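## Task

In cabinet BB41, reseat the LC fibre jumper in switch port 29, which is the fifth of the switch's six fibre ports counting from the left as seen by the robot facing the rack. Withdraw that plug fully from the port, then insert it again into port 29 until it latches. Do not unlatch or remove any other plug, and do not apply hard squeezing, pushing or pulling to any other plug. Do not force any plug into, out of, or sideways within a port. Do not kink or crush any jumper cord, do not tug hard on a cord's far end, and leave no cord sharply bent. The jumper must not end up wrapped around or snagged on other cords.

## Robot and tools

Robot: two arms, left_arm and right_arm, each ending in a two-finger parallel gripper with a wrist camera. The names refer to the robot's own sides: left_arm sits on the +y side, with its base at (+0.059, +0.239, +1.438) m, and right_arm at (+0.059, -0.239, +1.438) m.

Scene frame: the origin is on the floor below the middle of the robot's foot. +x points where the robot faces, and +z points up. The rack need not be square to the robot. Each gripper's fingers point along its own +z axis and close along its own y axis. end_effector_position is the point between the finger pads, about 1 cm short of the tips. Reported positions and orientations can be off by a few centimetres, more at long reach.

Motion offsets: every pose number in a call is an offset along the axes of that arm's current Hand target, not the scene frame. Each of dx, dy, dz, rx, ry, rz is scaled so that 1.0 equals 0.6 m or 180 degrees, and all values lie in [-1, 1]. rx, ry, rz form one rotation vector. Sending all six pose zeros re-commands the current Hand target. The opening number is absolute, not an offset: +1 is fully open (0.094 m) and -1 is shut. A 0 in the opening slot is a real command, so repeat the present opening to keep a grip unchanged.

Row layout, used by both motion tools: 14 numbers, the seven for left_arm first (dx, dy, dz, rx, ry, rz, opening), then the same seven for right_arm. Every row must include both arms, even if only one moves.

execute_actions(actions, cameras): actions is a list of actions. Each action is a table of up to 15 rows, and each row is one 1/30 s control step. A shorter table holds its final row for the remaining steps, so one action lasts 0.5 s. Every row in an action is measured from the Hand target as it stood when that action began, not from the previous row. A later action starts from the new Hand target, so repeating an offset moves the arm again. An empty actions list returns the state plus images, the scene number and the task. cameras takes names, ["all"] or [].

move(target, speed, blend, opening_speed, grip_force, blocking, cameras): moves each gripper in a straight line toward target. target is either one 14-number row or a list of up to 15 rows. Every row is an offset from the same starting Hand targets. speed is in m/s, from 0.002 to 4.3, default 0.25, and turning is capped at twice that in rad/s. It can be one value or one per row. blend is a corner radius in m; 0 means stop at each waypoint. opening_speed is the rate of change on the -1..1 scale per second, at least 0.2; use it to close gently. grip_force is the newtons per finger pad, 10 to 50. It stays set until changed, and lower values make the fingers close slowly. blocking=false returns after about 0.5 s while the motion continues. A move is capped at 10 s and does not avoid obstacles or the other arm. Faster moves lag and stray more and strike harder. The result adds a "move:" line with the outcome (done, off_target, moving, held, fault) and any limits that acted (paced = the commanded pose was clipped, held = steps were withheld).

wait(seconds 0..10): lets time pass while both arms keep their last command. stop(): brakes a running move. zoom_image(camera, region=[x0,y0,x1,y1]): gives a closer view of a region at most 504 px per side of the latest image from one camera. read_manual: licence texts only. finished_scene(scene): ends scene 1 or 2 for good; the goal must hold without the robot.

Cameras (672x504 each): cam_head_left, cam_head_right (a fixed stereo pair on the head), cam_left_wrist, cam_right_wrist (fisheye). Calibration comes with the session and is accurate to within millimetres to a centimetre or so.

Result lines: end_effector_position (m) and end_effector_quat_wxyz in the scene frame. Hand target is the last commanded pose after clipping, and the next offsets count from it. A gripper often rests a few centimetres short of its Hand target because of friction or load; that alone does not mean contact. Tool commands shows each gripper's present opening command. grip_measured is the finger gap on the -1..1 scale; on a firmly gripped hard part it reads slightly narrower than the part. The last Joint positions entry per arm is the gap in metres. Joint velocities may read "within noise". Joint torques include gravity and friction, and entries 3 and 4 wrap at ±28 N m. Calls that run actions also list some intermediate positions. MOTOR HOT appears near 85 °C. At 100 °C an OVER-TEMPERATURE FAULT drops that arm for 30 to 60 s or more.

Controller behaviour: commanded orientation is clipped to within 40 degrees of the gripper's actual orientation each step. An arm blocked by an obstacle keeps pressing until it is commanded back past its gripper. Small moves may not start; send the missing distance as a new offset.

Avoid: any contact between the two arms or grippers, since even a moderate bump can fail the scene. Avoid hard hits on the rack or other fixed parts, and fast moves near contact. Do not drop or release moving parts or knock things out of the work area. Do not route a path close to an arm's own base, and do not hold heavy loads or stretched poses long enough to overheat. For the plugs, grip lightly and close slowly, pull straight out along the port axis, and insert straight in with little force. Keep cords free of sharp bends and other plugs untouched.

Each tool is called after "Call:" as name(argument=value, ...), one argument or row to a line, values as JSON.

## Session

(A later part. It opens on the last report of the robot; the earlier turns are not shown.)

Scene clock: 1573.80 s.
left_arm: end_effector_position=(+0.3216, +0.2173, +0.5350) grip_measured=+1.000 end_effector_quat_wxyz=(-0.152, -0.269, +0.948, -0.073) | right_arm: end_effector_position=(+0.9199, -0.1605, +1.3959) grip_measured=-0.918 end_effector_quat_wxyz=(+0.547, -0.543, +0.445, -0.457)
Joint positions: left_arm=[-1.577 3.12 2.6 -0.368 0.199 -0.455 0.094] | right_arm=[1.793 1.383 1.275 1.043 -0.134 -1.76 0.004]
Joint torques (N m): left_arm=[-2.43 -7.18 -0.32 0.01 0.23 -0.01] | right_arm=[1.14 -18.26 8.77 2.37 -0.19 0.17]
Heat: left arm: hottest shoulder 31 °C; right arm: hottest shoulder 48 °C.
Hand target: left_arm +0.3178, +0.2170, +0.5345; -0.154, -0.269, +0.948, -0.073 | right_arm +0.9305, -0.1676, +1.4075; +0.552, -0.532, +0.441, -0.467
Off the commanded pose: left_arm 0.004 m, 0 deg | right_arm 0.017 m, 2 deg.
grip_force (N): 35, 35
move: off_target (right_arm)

Call:
move(
  target=[
    [0,0,0,0,0,0,1,-0.0142,-0.0012,-0.0541,0,0,0,-0.98],
    [0,0,0,0,0,0,1,-0.005,-0.0005,-0.0025,0,0,0,-0.98],
  ],
  speed=0.04,
  cameras=["cam_right_wrist","cam_head_left"],
)

Call:
zoom_image(
  camera="cam_right_wrist",
  region=[310, 150, 380, 260],
)

Call:
zoom_image(
  camera="cam_head_left",
  region=[425, 175, 465, 220],
)

Scene clock: 1588.60 s.
left_arm: end_effector_position=(+0.3216, +0.2173, +0.5350) grip_measured=+1.000 end_effector_quat_wxyz=(-0.152, -0.269, +0.948, -0.073) | right_arm: end_effector_position=(+0.9150, -0.1615, +1.3970) grip_measured=-0.918 end_effector_quat_wxyz=(+0.547, -0.541, +0.445, -0.458)
Joint positions: left_arm=[-1.577 3.12 2.6 -0.368 0.199 -0.455 0.094] | right_arm=[1.792 1.377 1.258 1.059 -0.132 -1.76 0.004]
Joint torques (N m): left_arm=[-2.02 -7.18 -0.29 -0.21 0.19 0] | right_arm=[1.79 -18.02 9.61 1.78 -0.14 0.12]
Heat: left arm: hottest shoulder 31 °C; right arm: hottest shoulder 48 °C.
Hand target: left_arm +0.3178, +0.2170, +0.5345; -0.154, -0.269, +0.948, -0.073 | right_arm +0.9285, -0.1648, +1.4077; +0.552, -0.532, +0.441, -0.467
Off the commanded pose: left_arm 0.004 m, 0 deg | right_arm 0.018 m, 2 deg.
grip_force (N): 35, 35
move: off_target (right_arm)
camera_calibration:
cam_right_wrist: T_world_to_cam=[[-0.0197158, 0.0191972, 0.999621, -1.37529], [-0.422386, -0.90637, 0.00907551, 0.231995], [0.906201, -0.422048, 0.0259784, -0.808145], [0, 0, 0, 1]] pos_world=[0.803219, -0.104401, 1.39366]
Images, in order (width x height): cam_head_left 672x504, cam_right_wrist 672x504.

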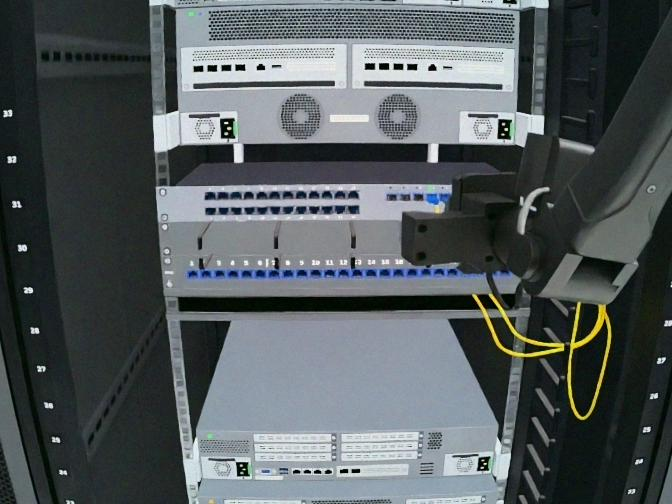

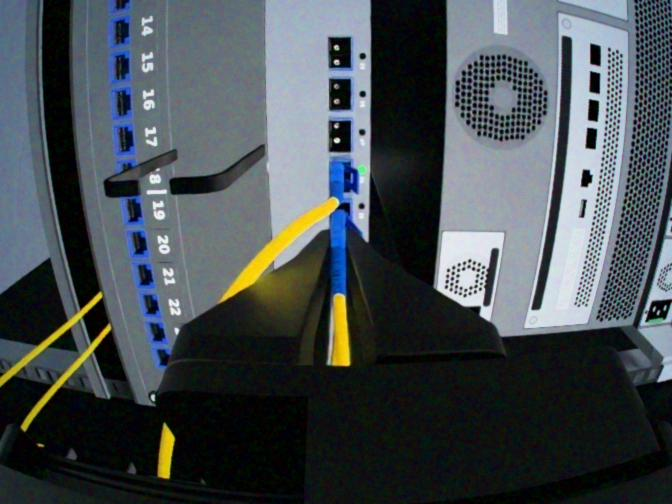

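Scaled by 4.582 from the camera's 672x504 image, which has a finer 960x720 frame.

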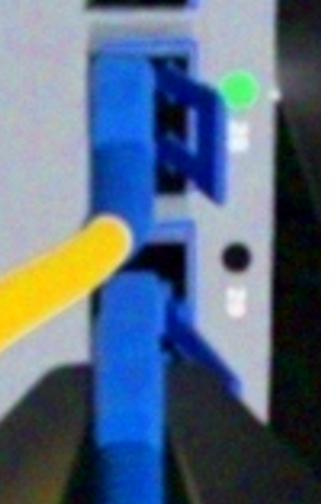

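Scaled by 11.200 from the camera's 672x504 image, which has a finer 960x720 frame.

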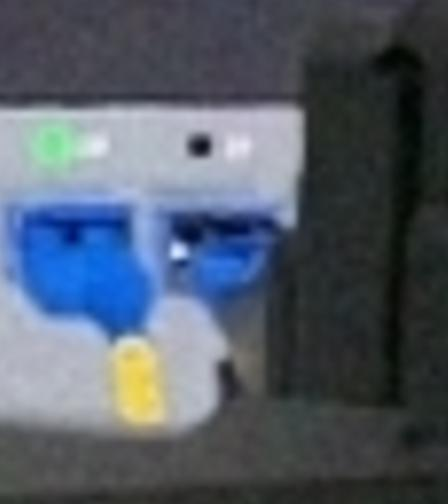

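Call:
move(
  target=[0,0,0,0,0,0,1,-0.008,0,0.0014,0,0,0,-0.98],
  speed=0.03,
)

Scene clock: 1606.83 s.
left_arm: end_effector_position=(+0.3216, +0.2173, +0.5350) grip_measured=+1.000 end_effector_quat_wxyz=(-0.152, -0.269, +0.948, -0.073) | right_arm: end_effector_position=(+0.9149, -0.1619, +1.3955) grip_measured=-0.918 end_effector_quat_wxyz=(+0.546, -0.541, +0.446, -0.459)
Joint positions: left_arm=[-1.577 3.12 2.6 -0.368 0.199 -0.455 0.094] | right_arm=[1.792 1.379 1.258 1.059 -0.128 -1.76 0.004]
Joint torques (N m): left_arm=[-2.43 -7 -0.36 -0.05 0.21 0] | right_arm=[2.78 -18.08 9.63 1.83 -0.08 0.03]
Heat: left arm: hottest shoulder 31 °C; right arm: hottest shoulder 46 °C.
Hand target: left_arm +0.3178, +0.2170, +0.5345; -0.154, -0.269, +0.948, -0.073 | right_arm +0.9285, -0.1600, +1.4075; +0.552, -0.532, +0.441, -0.467
Off the commanded pose: left_arm 0.004 m, 0 deg | right_arm 0.018 m, 2 deg.
grip_force (N): 35, 35
move: off_target (right_arm)

Call:
move(
  target=[0,0,0,0,0,0,1,-0.003,-0.002,0.0005,0,0,0,-0.98],
  speed=0.03,
)

Scene clock: 1611.37 s.
left_arm: end_effector_position=(+0.3216, +0.2173, +0.5350) grip_measured=+1.000 end_effector_quat_wxyz=(-0.152, -0.269, +0.948, -0.073) | right_arm: end_effector_position=(+0.9149, -0.1612, +1.3949) grip_measured=-0.918 end_effector_quat_wxyz=(+0.545, -0.541, +0.448, -0.458)
Joint positions: left_arm=[-1.577 3.12 2.6 -0.368 0.199 -0.455 0.094] | right_arm=[1.794 1.379 1.258 1.057 -0.126 -1.76 0.004]
Joint torques (N m): left_arm=[-2.61 -7.06 -0.39 -0.1 0.21 0] | right_arm=[2.78 -18.08 9.5 1.87 -0.06 0.02]
Heat: left arm: hottest shoulder 31 °C; right arm: hottest shoulder 47 °C.
Hand target: left_arm +0.3178, +0.2170, +0.5345; -0.154, -0.269, +0.948, -0.073 | right_arm +0.9284, -0.1581, +1.4087; +0.552, -0.532, +0.441, -0.467
Off the commanded pose: left_arm 0.004 m, 0 deg | right_arm 0.020 m, 2 deg.
grip_force (N): 35, 35
move: off_target (right_arm)

Moving; 1.2 mm more.

Call:
move(
  target=[0,0,0,0,0,0,1,-0.0022,0,0.0004,0,0,0,-0.98],
  speed=0.03,
)

Scene clock: 1619.00 s.
left_arm: end_effector_position=(+0.3216, +0.2173, +0.5350) grip_measured=+1.000 end_effector_quat_wxyz=(-0.152, -0.269, +0.948, -0.073) | right_arm: end_effector_position=(+0.9148, -0.1600, +1.3952) grip_measured=-0.918 end_effector_quat_wxyz=(+0.546, -0.540, +0.448, -0.458)
Joint positions: left_arm=[-1.577 3.12 2.6 -0.368 0.199 -0.455 0.094] | right_arm=[1.797 1.379 1.258 1.057 -0.124 -1.76 0.004]
Joint torques (N m): left_arm=[-2.55 -7.12 -0.31 -0.14 0.21 0.01] | right_arm=[2.96 -18.14 9.59 1.84 -0.08 0]
Heat: left arm: hottest shoulder 31 °C; right arm: hottest shoulder 48 °C.
Hand target: left_arm +0.3178, +0.2170, +0.5345; -0.154, -0.269, +0.948, -0.073 | right_arm +0.9284, -0.1567, +1.4088; +0.552, -0.532, +0.441, -0.467
Off the commanded pose: left_arm 0.004 m, 0 deg | right_arm 0.019 m, 2 deg.
grip_force (N): 35, 35
move: off_target (right_arm)

Call:
move(
  target=[
    [0,0,0,0,0,0,1,-0.0038,0.0007,-0.0525,0,0,0,-0.98],
    [0,0,0,0,0,0,1,0.0053,0.0017,-0.001,0,0,0,-0.98],
  ],
  speed=0.04,
)

Scene clock: 1630.57 s.
left_arm: end_effector_position=(+0.3216, +0.2173, +0.5350) grip_measured=+1.000 end_effector_quat_wxyz=(-0.152, -0.269, +0.948, -0.073) | right_arm: end_effector_position=(+0.9152, -0.1601, +1.3961) grip_measured=-0.918 end_effector_quat_wxyz=(+0.546, -0.539, +0.448, -0.458)
Joint positions: left_arm=[-1.577 3.12 2.6 -0.368 0.199 -0.455 0.094] | right_arm=[1.797 1.379 1.259 1.059 -0.124 -1.76 0.004]
Joint torques (N m): left_arm=[-2.49 -7.12 -0.35 -0.02 0.21 -0.01] | right_arm=[2.26 -17.73 9.51 1.94 -0.26 0.04]
Heat: left arm: hottest shoulder 31 °C; right arm: hottest shoulder 48 °C.
Hand target: left_arm +0.3178, +0.2170, +0.5345; -0.154, -0.269, +0.948, -0.073 | right_arm +0.9283, -0.1600, +1.4076; +0.552, -0.532, +0.441, -0.467
Off the commanded pose: left_arm 0.004 m, 0 deg | right_arm 0.018 m, 2 deg.
grip_force (N): 35, 35
move: off_target (right_arm)

Call:
move(
  target=[0,0,0,0,0,0,1,0.0011,-0.001,0.0066,0,0,0,-0.98],
  speed=0.03,
  cameras=["cam_right_wrist","cam_head_left"],
)

Call:
zoom_image(
  camera="cam_right_wrist",
  region=[310, 150, 380, 260],
)

Call:
zoom_image(
  camera="cam_head_left",
  region=[425, 175, 465, 220],
)

Scene clock: 1639.30 s.
left_arm: end_effector_position=(+0.3216, +0.2173, +0.5350) grip_measured=+1.000 end_effector_quat_wxyz=(-0.152, -0.269, +0.948, -0.073) | right_arm: end_effector_position=(+0.9190, -0.1601, +1.3973) grip_measured=-0.918 end_effector_quat_wxyz=(+0.546, -0.539, +0.448, -0.458)
Joint positions: left_arm=[-1.577 3.12 2.6 -0.368 0.199 -0.455 0.094] | right_arm=[1.797 1.381 1.271 1.049 -0.124 -1.76 0.004]
Joint torques (N m): left_arm=[-2.2 -7.06 -0.32 -0.16 0.2 -0.02] | right_arm=[2.2 -18.02 9.72 1.76 -0.26 0.05]
Heat: left arm: hottest shoulder 31 °C; right arm: hottest shoulder 49 °C.
Hand target: left_arm +0.3178, +0.2170, +0.5345; -0.154, -0.269, +0.948, -0.073 | right_arm +0.9323, -0.1599, +1.4085; +0.552, -0.532, +0.441, -0.467
Off the commanded pose: left_arm 0.004 m, 0 deg | right_arm 0.017 m, 2 deg.
grip_force (N): 35, 35
move: off_target (right_arm)
camera_calibration:
cam_right_wrist: T_world_to_cam=[[-0.0172666, 0.0158602, 0.999725, -1.37841], [-0.42732, -0.904073, 0.00696237, 0.242828], [0.903935, -0.427083, 0.0223877, -0.804982], [0, 0, 0, 1]] pos_world=[0.807617, -0.102398, 1.39436]
Images, in order (width x height): cam_head_left 672x504, cam_right_wrist 672x504.

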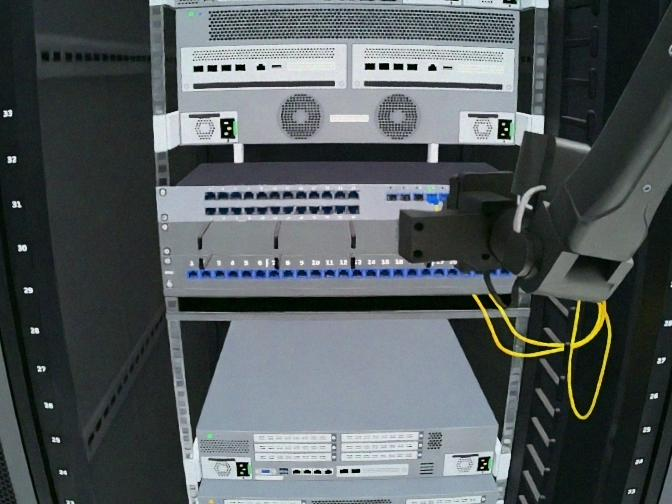

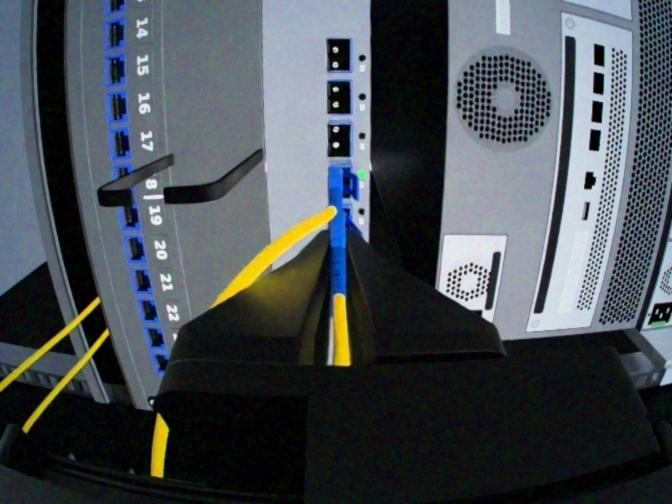

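Scaled by 4.582 from the camera's 672x504 image, which has a finer 960x720 frame.

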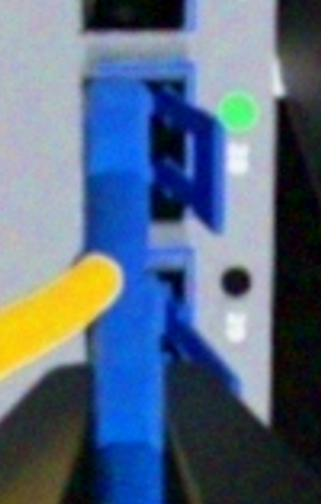

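Scaled by 11.200 from the camera's 672x504 image, which has a finer 960x720 frame.

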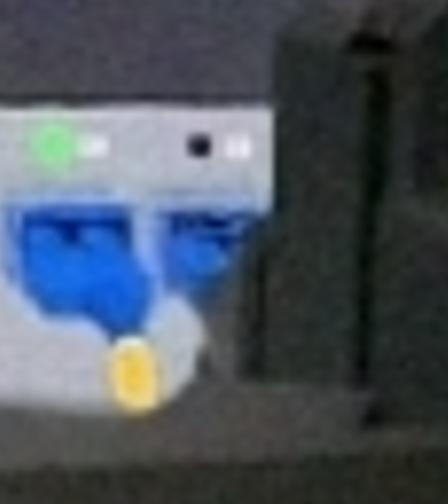

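Call:
move(
  target=[0,0,0,0,0,0,1,0.0011,0.0008,0.0066,0,0,0,-0.98],
  speed=0.02,
  cameras=["cam_right_wrist","cam_head_left"],
)

Call:
zoom_image(
  camera="cam_right_wrist",
  region=[310, 150, 380, 260],
)

Call:
zoom_image(
  camera="cam_head_left",
  region=[425, 175, 465, 220],
)

Scene clock: 1653.40 s.
left_arm: end_effector_position=(+0.3216, +0.2173, +0.5350) grip_measured=+1.000 end_effector_quat_wxyz=(-0.152, -0.269, +0.948, -0.073) | right_arm: end_effector_position=(+0.9199, -0.1598, +1.3963) grip_measured=-0.918 end_effector_quat_wxyz=(+0.546, -0.540, +0.448, -0.458)
Joint positions: left_arm=[-1.577 3.12 2.6 -0.368 0.199 -0.455 0.094] | right_arm=[1.797 1.384 1.274 1.046 -0.124 -1.76 0.004]
Joint torques (N m): left_arm=[-2.32 -7.36 -0.28 -0.09 0.18 0] | right_arm=[2.32 -17.61 10.52 1.65 -0.27 0.03]
Heat: left arm: hottest shoulder 31 °C; right arm: hottest shoulder 47 °C.
Hand target: left_arm +0.3178, +0.2170, +0.5345; -0.154, -0.269, +0.948, -0.073 | right_arm +0.9364, -0.1599, +1.4084; +0.552, -0.532, +0.441, -0.467
Off the commanded pose: left_arm 0.004 m, 0 deg | right_arm 0.020 m, 2 deg.
grip_force (N): 35, 35
move: off_target (right_arm)
camera_calibration:
cam_right_wrist: T_world_to_cam=[[-0.0150913, 0.0160225, 0.999758, -1.37938], [-0.426628, -0.904391, 0.00805421, 0.241242], [0.904301, -0.426404, 0.0204841, -0.803174], [0, 0, 0, 1]] pos_world=[0.808415, -0.102198, 1.39356]
Images, in order (width x height): cam_head_left 672x504, cam_right_wrist 672x504.

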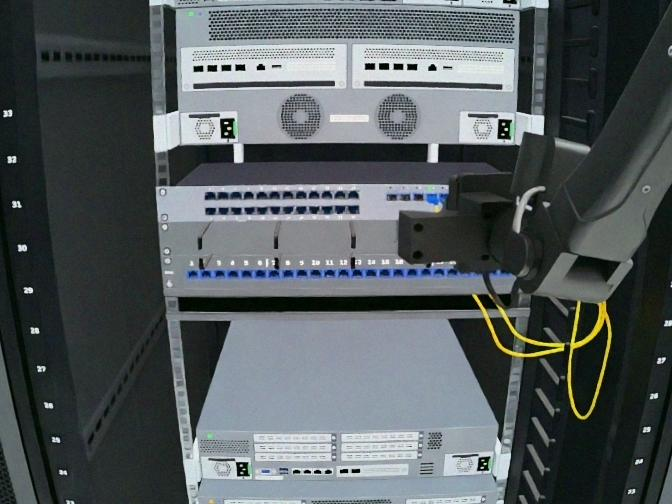

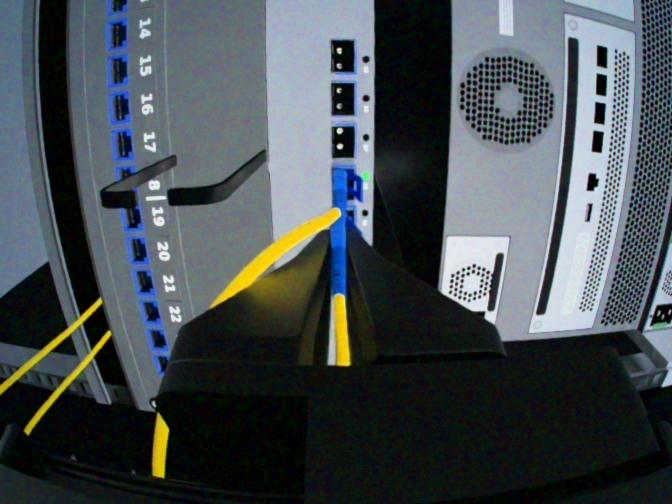

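Scaled by 4.582 from the camera's 672x504 image, which has a finer 960x720 frame.

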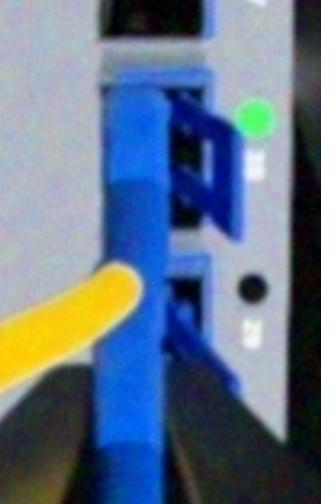

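Scaled by 11.200 from the camera's 672x504 image, which has a finer 960x720 frame.

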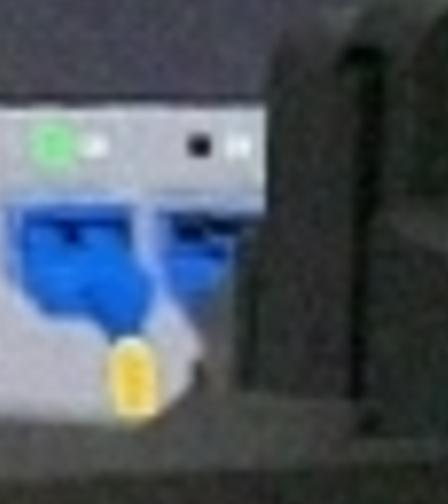

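Call:
move(
  target=[
    [0,0,0,0,0,0,1,-0.0115,-0.0033,-0.0647,-0.008,0,0,-0.98],
    [0,0,0,0,0,0,1,-0.0012,-0.0008,-0.0067,-0.008,0,0,-0.98],
  ],
  speed=0.04,
  cameras=["cam_right_wrist","cam_head_left"],
)

Call:
zoom_image(
  camera="cam_right_wrist",
  region=[310, 150, 380, 260],
)

Call:
zoom_image(
  camera="cam_head_left",
  region=[425, 175, 465, 220],
)

Scene clock: 1681.03 s.
left_arm: end_effector_position=(+0.3216, +0.2173, +0.5350) grip_measured=+1.000 end_effector_quat_wxyz=(-0.152, -0.269, +0.948, -0.073) | right_arm: end_effector_position=(+0.9187, -0.1606, +1.3958) grip_measured=-0.918 end_effector_quat_wxyz=(+0.539, -0.546, +0.454, -0.452)
Joint positions: left_arm=[-1.577 3.12 2.6 -0.368 0.199 -0.455 0.094] | right_arm=[1.797 1.369 1.266 1.015 -0.119 -1.762 0.004]
Joint torques (N m): left_arm=[-1.85 -7.36 -0.4 -0.08 0.19 -0.01] | right_arm=[2.32 -17.9 9.74 1.91 -0.19 0.02]
Heat: left arm: hottest shoulder 31 °C; right arm: hottest shoulder 49 °C.
Hand target: left_arm +0.3178, +0.2170, +0.5345; -0.154, -0.269, +0.948, -0.073 | right_arm +0.9323, -0.1599, +1.4085; +0.545, -0.539, +0.447, -0.461
Off the commanded pose: left_arm 0.004 m, 0 deg | right_arm 0.019 m, 2 deg.
grip_force (N): 35, 35
move: off_target (right_arm)
camera_calibration:
cam_right_wrist: T_world_to_cam=[[0.00945111, 0.0193898, 0.999767, -1.40096], [-0.426648, -0.90416, 0.0215688, 0.221153], [0.904368, -0.426753, -0.000272676, -0.773572], [0, 0, 0, 1]] pos_world=[0.807189, -0.103001, 1.39566]
Images, in order (width x height): cam_head_left 672x504, cam_right_wrist 672x504.

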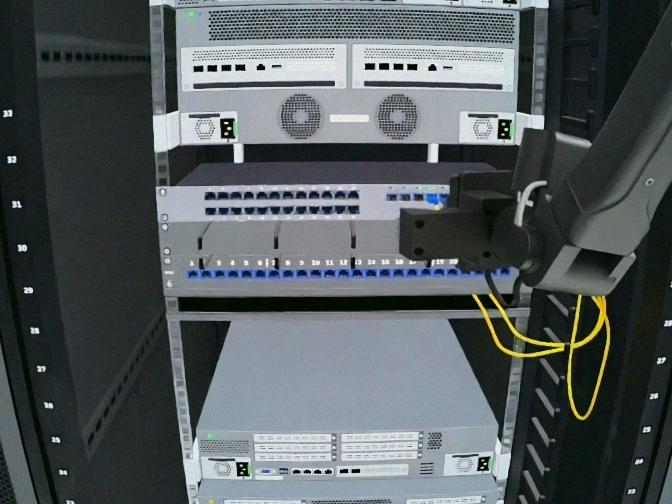

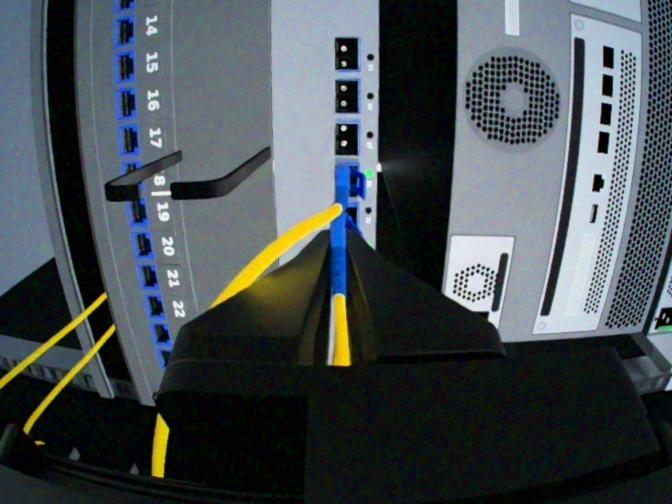

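Scaled by 4.582 from the camera's 672x504 image, which has a finer 960x720 frame.

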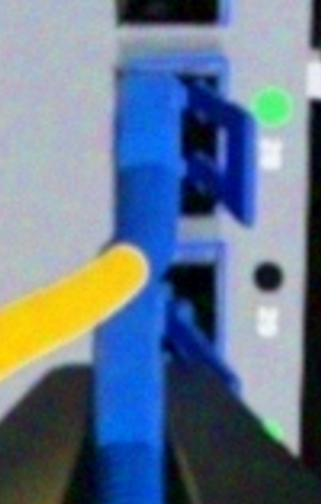

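Scaled by 11.200 from the camera's 672x504 image, which has a finer 960x720 frame.

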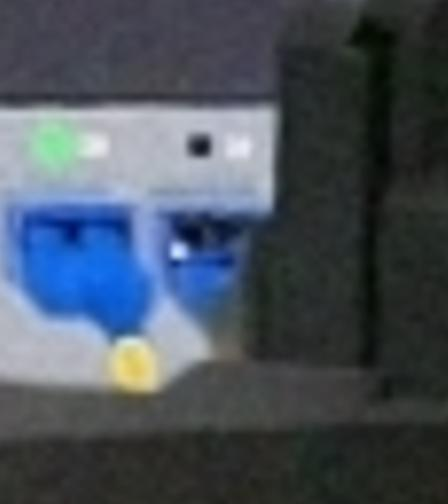

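Call:
move(
  target=[
    [0,0,0,0,0,0,1,-0.0103,-0.0052,-0.058,-0.003,0,0,-0.98],
    [0,0,0,0,0,0,1,0,-0.0028,0,-0.003,0,0,-0.98],
  ],
  speed=0.04,
  cameras=["cam_right_wrist","cam_head_left"],
)

Call:
zoom_image(
  camera="cam_right_wrist",
  region=[310, 150, 380, 260],
)

Call:
zoom_image(
  camera="cam_head_left",
  region=[425, 175, 465, 220],
)

Scene clock: 1699.07 s.
left_arm: end_effector_position=(+0.3216, +0.2173, +0.5350) grip_measured=+1.000 end_effector_quat_wxyz=(-0.152, -0.269, +0.948, -0.073) | right_arm: end_effector_position=(+0.9185, -0.1610, +1.3971) grip_measured=-0.918 end_effector_quat_wxyz=(+0.536, -0.549, +0.456, -0.450)
Joint positions: left_arm=[-1.577 3.12 2.6 -0.368 0.199 -0.455 0.094] | right_arm=[1.798 1.361 1.263 0.999 -0.116 -1.765 0.004]
Joint torques (N m): left_arm=[-2.26 -7.24 -0.43 -0.06 0.21 -0.02] | right_arm=[2.43 -17.85 9.69 1.91 -0.22 0.02]
Heat: left arm: hottest shoulder 31 °C; right arm: hottest shoulder 48 °C.
Hand target: left_arm +0.3178, +0.2170, +0.5345; -0.154, -0.269, +0.948, -0.073 | right_arm +0.9323, -0.1599, +1.4104; +0.543, -0.541, +0.449, -0.459
Off the commanded pose: left_arm 0.004 m, 0 deg | right_arm 0.019 m, 2 deg.
grip_force (N): 35, 35
move: off_target (right_arm)
camera_calibration:
cam_right_wrist: T_world_to_cam=[[0.0191643, 0.022061, 0.999573, -1.41045], [-0.426977, -0.903825, 0.028134, 0.211908], [0.90406, -0.427333, -0.00790166, -0.762748], [0, 0, 0, 1]] pos_world=[0.807079, -0.103304, 1.39785]
Images, in order (width x height): cam_head_left 672x504, cam_right_wrist 672x504.

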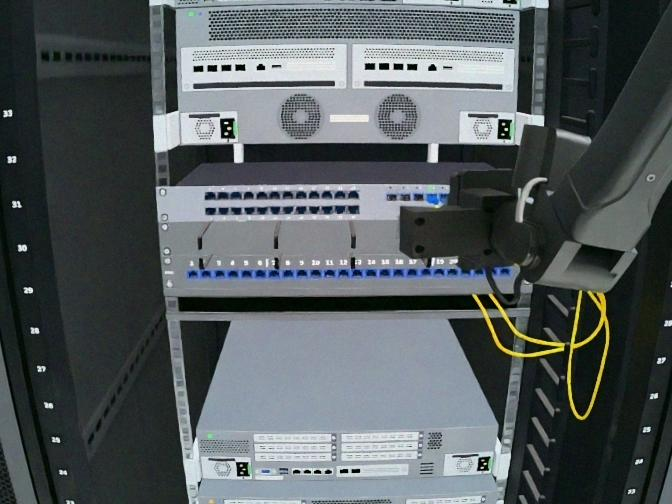

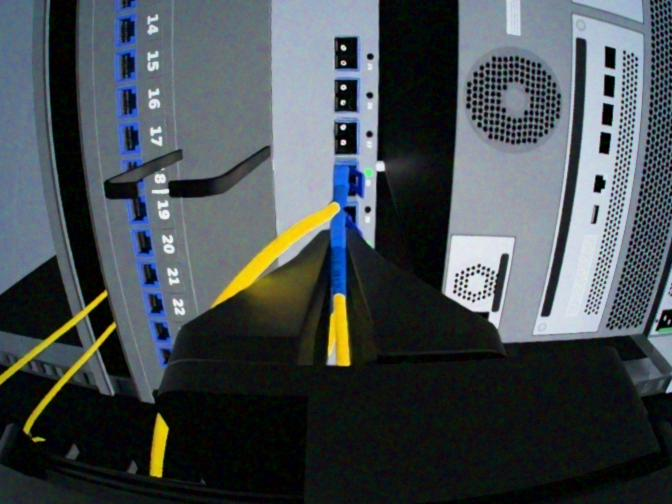

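Scaled by 4.582 from the camera's 672x504 image, which has a finer 960x720 frame.

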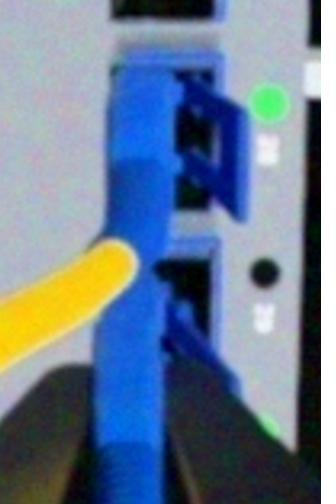

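Scaled by 11.200 from the camera's 672x504 image, which has a finer 960x720 frame.

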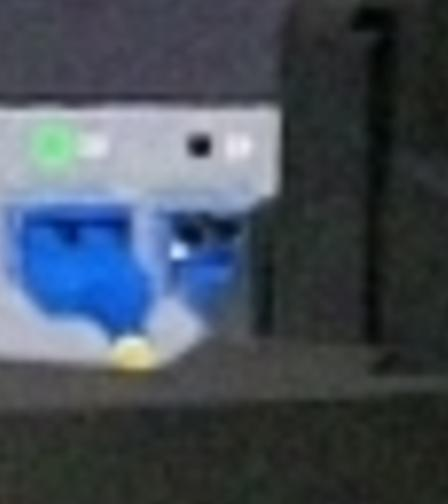

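Call:
move(
  target=[
    [0,0,0,0,0,0,1,-0.0103,-0.005,-0.058,0,0,0,-0.98],
    [0,0,0,0,0,0,1,-0.0022,-0.0012,0.0003,0,0,0,-0.98],
  ],
  speed=0.04,
  cameras=["cam_right_wrist","cam_head_left"],
)

Call:
zoom_image(
  camera="cam_right_wrist",
  region=[310, 150, 380, 260],
)

Call:
zoom_image(
  camera="cam_head_left",
  region=[425, 175, 465, 220],
)

Scene clock: 1714.13 s.
left_arm: end_effector_position=(+0.3216, +0.2173, +0.5350) grip_measured=+1.000 end_effector_quat_wxyz=(-0.152, -0.269, +0.948, -0.073) | right_arm: end_effector_position=(+0.9185, -0.1607, +1.3973) grip_measured=-0.918 end_effector_quat_wxyz=(+0.536, -0.549, +0.456, -0.450)
Joint positions: left_arm=[-1.577 3.12 2.6 -0.368 0.199 -0.455 0.094] | right_arm=[1.799 1.36 1.263 0.998 -0.116 -1.765 0.004]
Joint torques (N m): left_arm=[-1.96 -7.18 -0.28 -0.03 0.2 0.01] | right_arm=[2.67 -18.2 9.73 1.85 -0.15 0.02]
Heat: left arm: hottest shoulder 31 °C; right arm: hottest shoulder 49 °C.
Hand target: left_arm +0.3178, +0.2170, +0.5345; -0.154, -0.269, +0.948, -0.073 | right_arm +0.9322, -0.1586, +1.4111; +0.543, -0.541, +0.449, -0.459
Off the commanded pose: left_arm 0.004 m, 0 deg | right_arm 0.020 m, 2 deg.
grip_force (N): 35, 35
move: off_target (right_arm)
camera_calibration:
cam_right_wrist: T_world_to_cam=[[0.0198274, 0.0223008, 0.999555, -1.41124], [-0.42683, -0.903879, 0.0286329, 0.211306], [0.904115, -0.427207, -0.00840294, -0.761857], [0, 0, 0, 1]] pos_world=[0.806979, -0.103004, 1.39815]
Images, in order (width x height): cam_head_left 672x504, cam_right_wrist 672x504.

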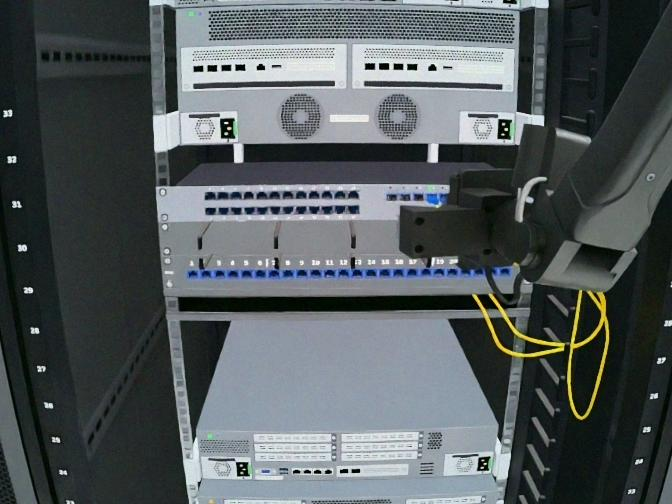

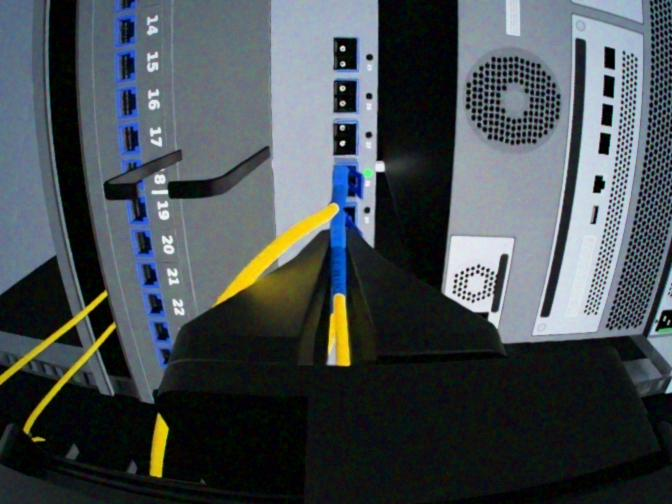

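Scaled by 4.582 from the camera's 672x504 image, which has a finer 960x720 frame.

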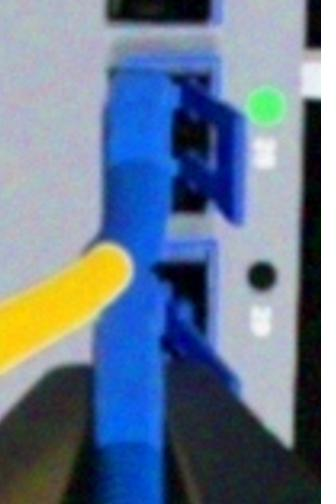

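Scaled by 11.200 from the camera's 672x504 image, which has a finer 960x720 frame.

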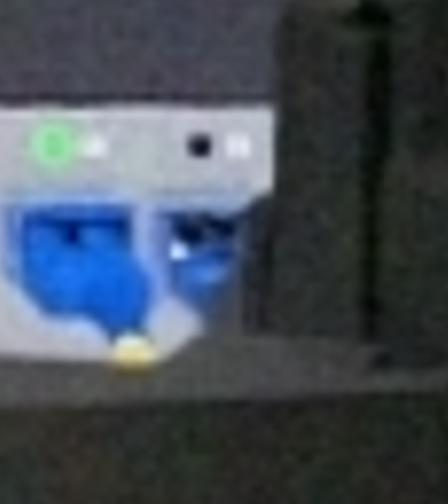

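Call:
move(
  target=[0,0,0,0,0,0,1,0.0006,-0.0018,0.0027,0,0,0,-0.98],
  speed=0.02,
  cameras=["cam_right_wrist","cam_head_left"],
)

Call:
zoom_image(
  camera="cam_head_left",
  region=[425, 175, 465, 220],
)

Call:
zoom_image(
  camera="cam_right_wrist",
  region=[310, 150, 380, 260],
)

Scene clock: 1732.10 s.
left_arm: end_effector_position=(+0.3216, +0.2173, +0.5350) grip_measured=+1.000 end_effector_quat_wxyz=(-0.152, -0.269, +0.948, -0.073) | right_arm: end_effector_position=(+0.9200, -0.1608, +1.3981) grip_measured=-0.918 end_effector_quat_wxyz=(+0.536, -0.549, +0.456, -0.450)
Joint positions: left_arm=[-1.577 3.12 2.6 -0.368 0.199 -0.455 0.094] | right_arm=[1.799 1.36 1.268 0.993 -0.116 -1.765 0.004]
Joint torques (N m): left_arm=[-2.32 -7.3 -0.4 -0.08 0.2 -0.01] | right_arm=[2.55 -18.08 9.91 1.84 -0.15 0.01]
Heat: left arm: hottest shoulder 31 °C; right arm: hottest shoulder 48 °C.
Hand target: left_arm +0.3178, +0.2170, +0.5345; -0.154, -0.269, +0.948, -0.073 | right_arm +0.9339, -0.1587, +1.4122; +0.543, -0.541, +0.449, -0.459
Off the commanded pose: left_arm 0.004 m, 0 deg | right_arm 0.020 m, 2 deg.
grip_force (N): 35, 35
move: off_target (right_arm)
camera_calibration:
cam_right_wrist: T_world_to_cam=[[0.0198274, 0.0223008, 0.999555, -1.41216], [-0.42683, -0.903879, 0.0286329, 0.21183], [0.904115, -0.427207, -0.00840294, -0.763248], [0, 0, 0, 1]] pos_world=[0.808479, -0.103104, 1.39905]
Images, in order (width x height): cam_head_left 672x504, cam_right_wrist 672x504.

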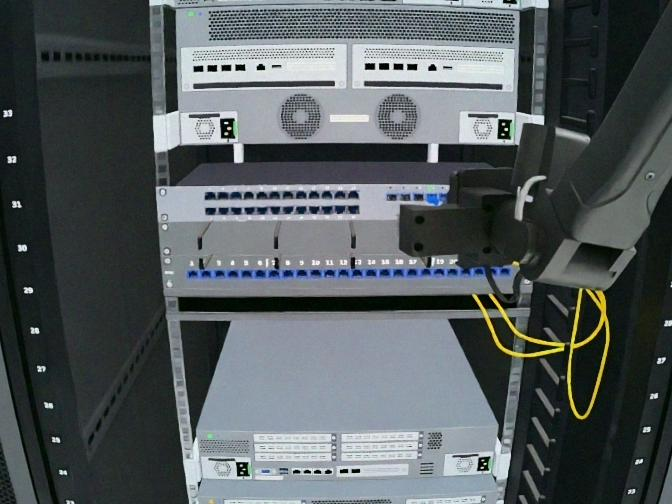

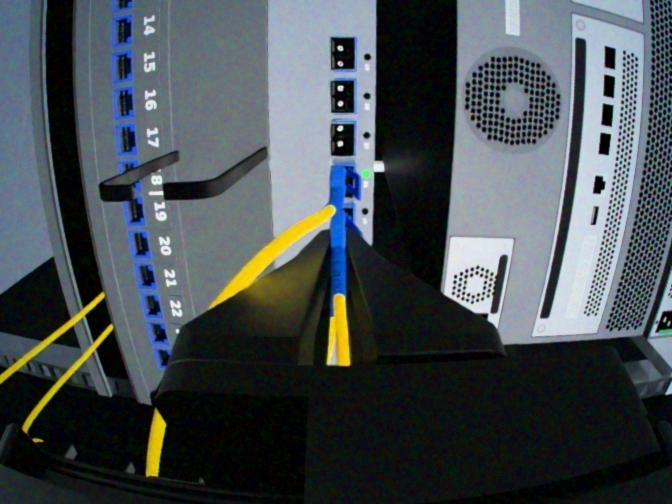

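Scaled by 11.200 from the camera's 672x504 image, which has a finer 960x720 frame.

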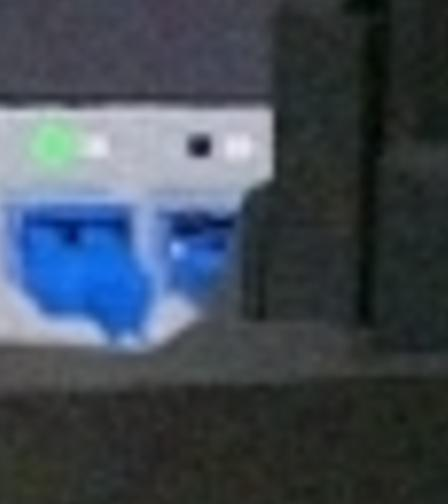

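Scaled by 4.582 from the camera's 672x504 image, which has a finer 960x720 frame.

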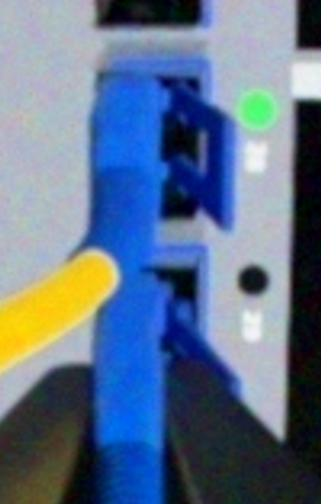

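Call:
move(
  target=[0,0,0,0,0,0,1,0.0004,0.001,0.0035,0,0,0,-0.98],
  speed=0.02,
  cameras=["cam_right_wrist","cam_head_left"],
)

Call:
zoom_image(
  camera="cam_head_left",
  region=[425, 175, 465, 220],
)

Call:
zoom_image(
  camera="cam_right_wrist",
  region=[310, 150, 380, 260],
)

Scene clock: 1738.87 s.
left_arm: end_effector_position=(+0.3216, +0.2173, +0.5350) grip_measured=+1.000 end_effector_quat_wxyz=(-0.152, -0.269, +0.948, -0.073) | right_arm: end_effector_position=(+0.9218, -0.1607, +1.3982) grip_measured=-0.918 end_effector_quat_wxyz=(+0.536, -0.549, +0.456, -0.450)
Joint positions: left_arm=[-1.577 3.12 2.6 -0.368 0.199 -0.455 0.094] | right_arm=[1.799 1.362 1.274 0.989 -0.116 -1.765 0.004]
Joint torques (N m): left_arm=[-2.32 -7.41 -0.36 -0.06 0.21 0] | right_arm=[2.43 -17.85 10.03 1.8 -0.14 0]
Heat: left arm: hottest shoulder 31 °C; right arm: hottest shoulder 48 °C.
Hand target: left_arm +0.3178, +0.2170, +0.5345; -0.154, -0.269, +0.948, -0.073 | right_arm +0.9359, -0.1585, +1.4114; +0.543, -0.542, +0.449, -0.459
Off the commanded pose: left_arm 0.004 m, 0 deg | right_arm 0.020 m, 2 deg.
grip_force (N): 35, 35
move: off_target (right_arm)
camera_calibration:
cam_right_wrist: T_world_to_cam=[[0.0198274, 0.0223008, 0.999555, -1.4122], [-0.42683, -0.903879, 0.0286329, 0.212688], [0.904115, -0.427207, -0.00840294, -0.764833], [0, 0, 0, 1]] pos_world=[0.810279, -0.103004, 1.39905]
Images, in order (width x height): cam_head_left 672x504, cam_right_wrist 672x504.

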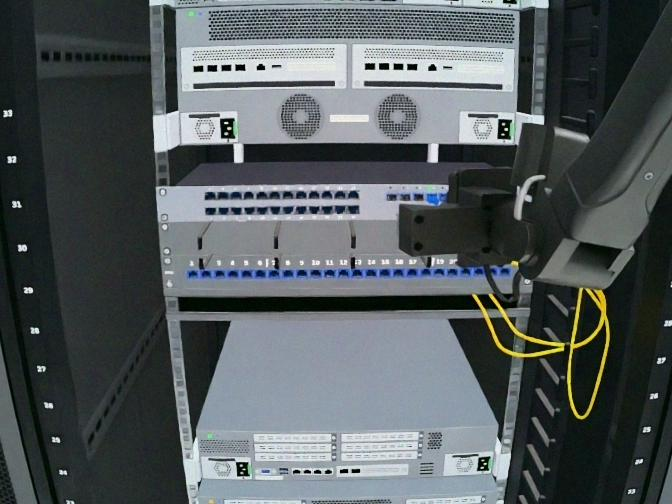

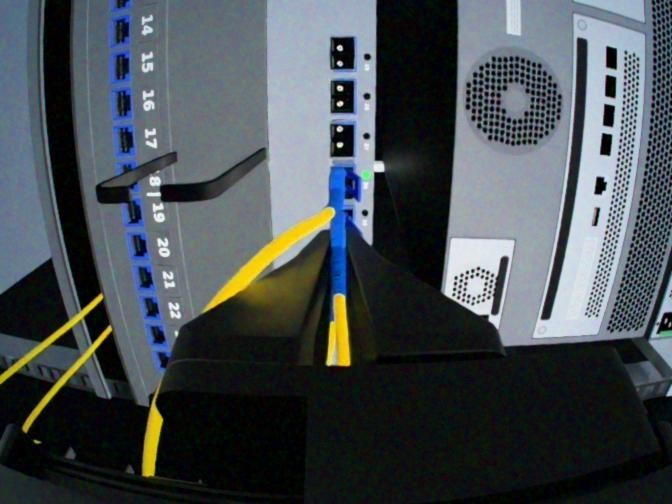

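Scaled by 11.200 from the camera's 672x504 image, which has a finer 960x720 frame.

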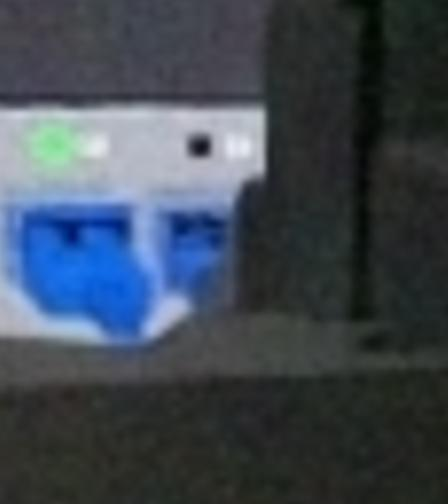

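Scaled by 4.582 from the camera's 672x504 image, which has a finer 960x720 frame.

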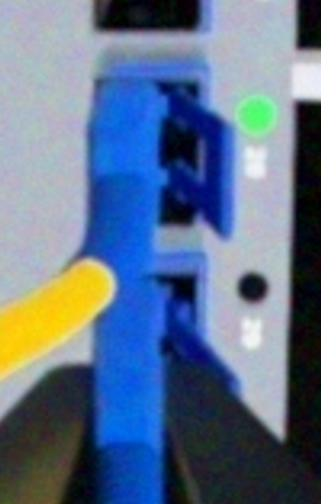

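Call:
move(
  target=[0,0,0,0,0,0,1,0.0008,0.001,0.006,0,0,0,-0.98],
  speed=0.02,
  cameras=["cam_right_wrist","cam_head_left"],
)

Call:
zoom_image(
  camera="cam_head_left",
  region=[425, 175, 465, 220],
)

Call:
zoom_image(
  camera="cam_right_wrist",
  region=[310, 150, 380, 260],
)

Scene clock: 1751.87 s.
left_arm: end_effector_position=(+0.3216, +0.2173, +0.5350) grip_measured=+1.000 end_effector_quat_wxyz=(-0.152, -0.269, +0.948, -0.073) | right_arm: end_effector_position=(+0.9244, -0.1605, +1.3980) grip_measured=-0.918 end_effector_quat_wxyz=(+0.536, -0.549, +0.456, -0.450)
Joint positions: left_arm=[-1.577 3.12 2.6 -0.368 0.199 -0.455 0.094] | right_arm=[1.799 1.366 1.283 0.985 -0.115 -1.765 0.004]
Joint torques (N m): left_arm=[-2.26 -7.3 -0.29 -0.16 0.2 0.02] | right_arm=[2.73 -17.9 10.3 1.81 -0.16 0]
Heat: left arm: hottest shoulder 31 °C; right arm: hottest shoulder 48 °C.
Hand target: left_arm +0.3178, +0.2170, +0.5345; -0.154, -0.269, +0.948, -0.073 | right_arm +0.9395, -0.1583, +1.4107; +0.543, -0.542, +0.449, -0.459
Off the commanded pose: left_arm 0.004 m, 0 deg | right_arm 0.020 m, 2 deg.
grip_force (N): 35, 35
move: off_target (right_arm)
camera_calibration:
cam_right_wrist: T_world_to_cam=[[0.0194809, 0.0222409, 0.999563, -1.41169], [-0.427247, -0.903688, 0.0284345, 0.214624], [0.903925, -0.427614, -0.00810228, -0.767409], [0, 0, 0, 1]] pos_world=[0.812879, -0.102804, 1.39875]
Images, in order (width x height): cam_head_left 672x504, cam_right_wrist 672x504.

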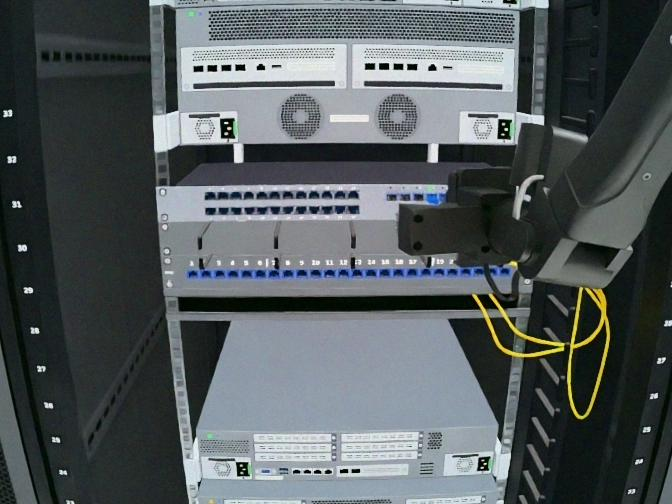

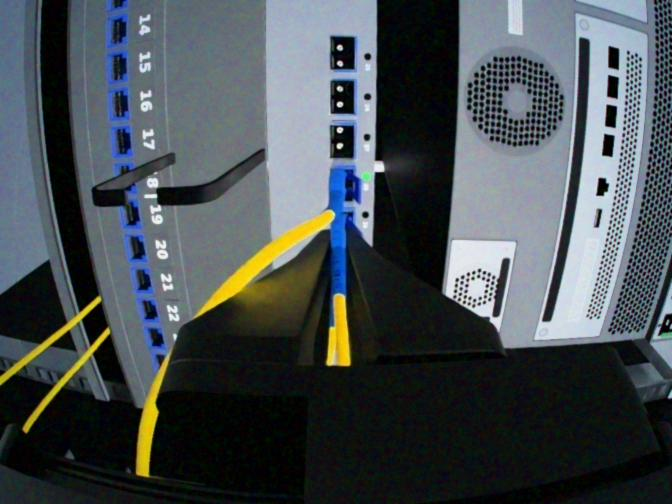

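Scaled by 11.200 from the camera's 672x504 image, which has a finer 960x720 frame.

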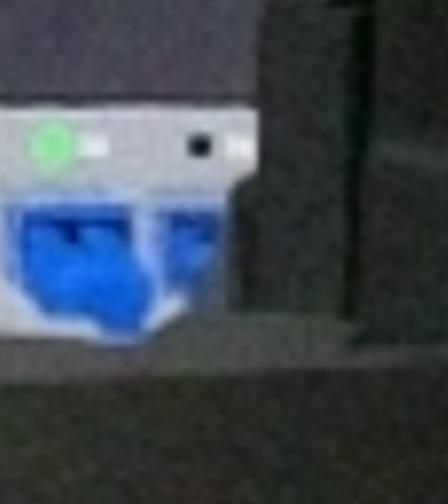

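Scaled by 4.582 from the camera's 672x504 image, which has a finer 960x720 frame.

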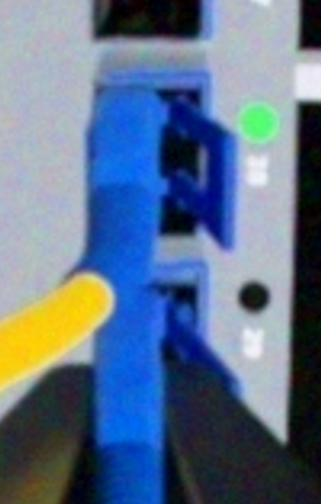

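Call:
move(
  target=[0,0,0,0,0,0,1,0.0012,0.0008,0.0075,0,0,0,-0.98],
  speed=0.02,
)

Scene clock: 1762.63 s.
left_arm: end_effector_position=(+0.3216, +0.2173, +0.5350) grip_measured=+1.000 end_effector_quat_wxyz=(-0.152, -0.269, +0.948, -0.073) | right_arm: end_effector_position=(+0.9256, -0.1605, +1.3979) grip_measured=-0.918 end_effector_quat_wxyz=(+0.536, -0.549, +0.456, -0.450)
Joint positions: left_arm=[-1.577 3.12 2.6 -0.368 0.199 -0.455 0.094] | right_arm=[1.799 1.368 1.287 0.982 -0.115 -1.765 0.004]
Joint torques (N m): left_arm=[-2.2 -7 -0.32 -0.03 0.18 -0.01] | right_arm=[2.67 -17.55 11.29 1.61 -0.19 0.03]
Heat: left arm: hottest shoulder 31 °C; right arm: hottest shoulder 49 °C.
Hand target: left_arm +0.3178, +0.2170, +0.5345; -0.154, -0.269, +0.948, -0.073 | right_arm +0.9441, -0.1583, +1.4103; +0.543, -0.542, +0.449, -0.459
Off the commanded pose: left_arm 0.004 m, 0 deg | right_arm 0.022 m, 2 deg.
grip_force (N): 35, 35
move: off_target (right_arm)

Call:
move(
  target=[0,0,0,0,0,0,1,0.0012,0.0005,0.0065,0,0,0,-0.98],
  speed=0.02,
  cameras=["cam_right_wrist","cam_head_left"],
)

Call:
zoom_image(
  camera="cam_head_left",
  region=[425, 175, 465, 220],
)

Call:
zoom_image(
  camera="cam_right_wrist",
  region=[310, 150, 380, 260],
)

Scene clock: 1770.13 s.
left_arm: end_effector_position=(+0.3216, +0.2173, +0.5350) grip_measured=+1.000 end_effector_quat_wxyz=(-0.152, -0.269, +0.948, -0.073) | right_arm: end_effector_position=(+0.9264, -0.1604, +1.3979) grip_measured=-0.918 end_effector_quat_wxyz=(+0.536, -0.550, +0.457, -0.450)
Joint positions: left_arm=[-1.577 3.12 2.6 -0.368 0.199 -0.455 0.094] | right_arm=[1.799 1.369 1.29 0.979 -0.115 -1.765 0.004]
Joint torques (N m): left_arm=[-2.32 -7.3 -0.32 -0.17 0.2 0.02] | right_arm=[2.49 -17.44 12.1 1.42 -0.21 0.02]
Heat: left arm: hottest shoulder 31 °C; right arm: hottest shoulder 48 °C.
Hand target: left_arm +0.3178, +0.2170, +0.5345; -0.154, -0.269, +0.948, -0.073 | right_arm +0.9481, -0.1583, +1.4101; +0.543, -0.542, +0.449, -0.459
Off the commanded pose: left_arm 0.004 m, 0 deg | right_arm 0.025 m, 2 deg.
grip_force (N): 35, 35
move: off_target (right_arm)
camera_calibration:
cam_right_wrist: T_world_to_cam=[[0.0206358, 0.0223554, 0.999537, -1.41273], [-0.427002, -0.903784, 0.0290294, 0.214524], [0.904015, -0.427404, -0.00910457, -0.767822], [0, 0, 0, 1]] pos_world=[0.814878, -0.102705, 1.39885]
Images, in order (width x height): cam_head_left 672x504, cam_right_wrist 672x504.

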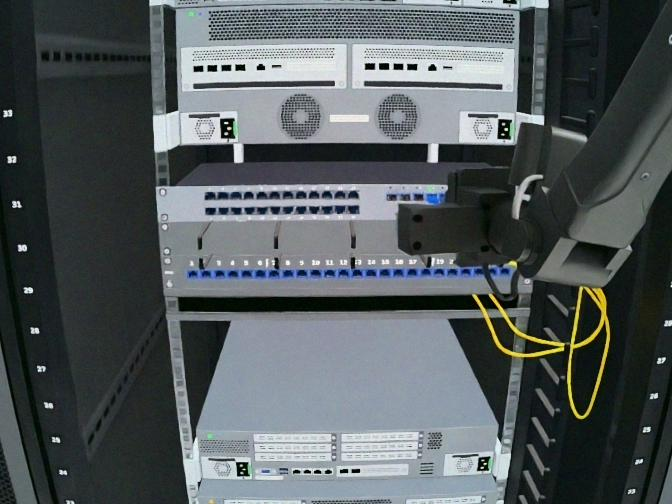

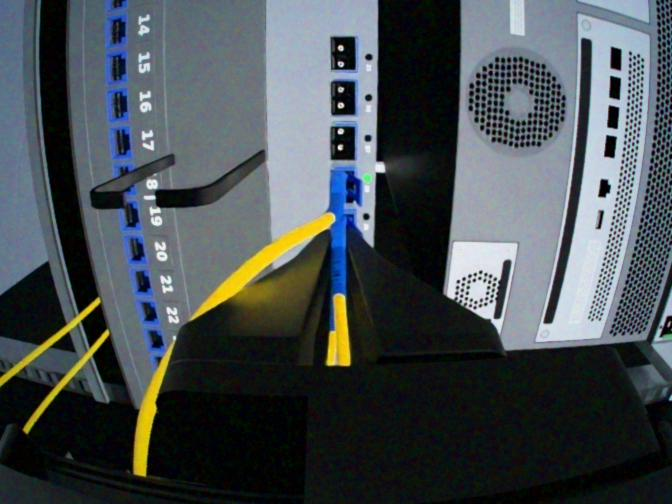

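Scaled by 11.200 from the camera's 672x504 image, which has a finer 960x720 frame.

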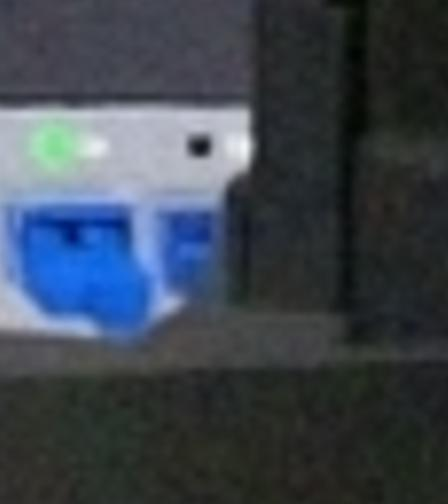

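Scaled by 4.582 from the camera's 672x504 image, which has a finer 960x720 frame.

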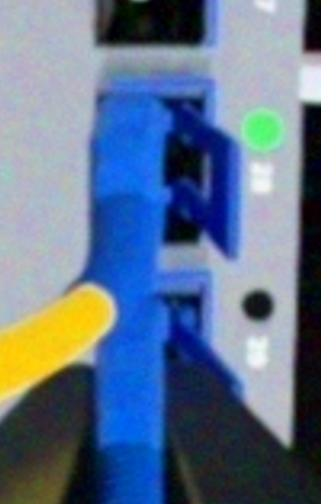

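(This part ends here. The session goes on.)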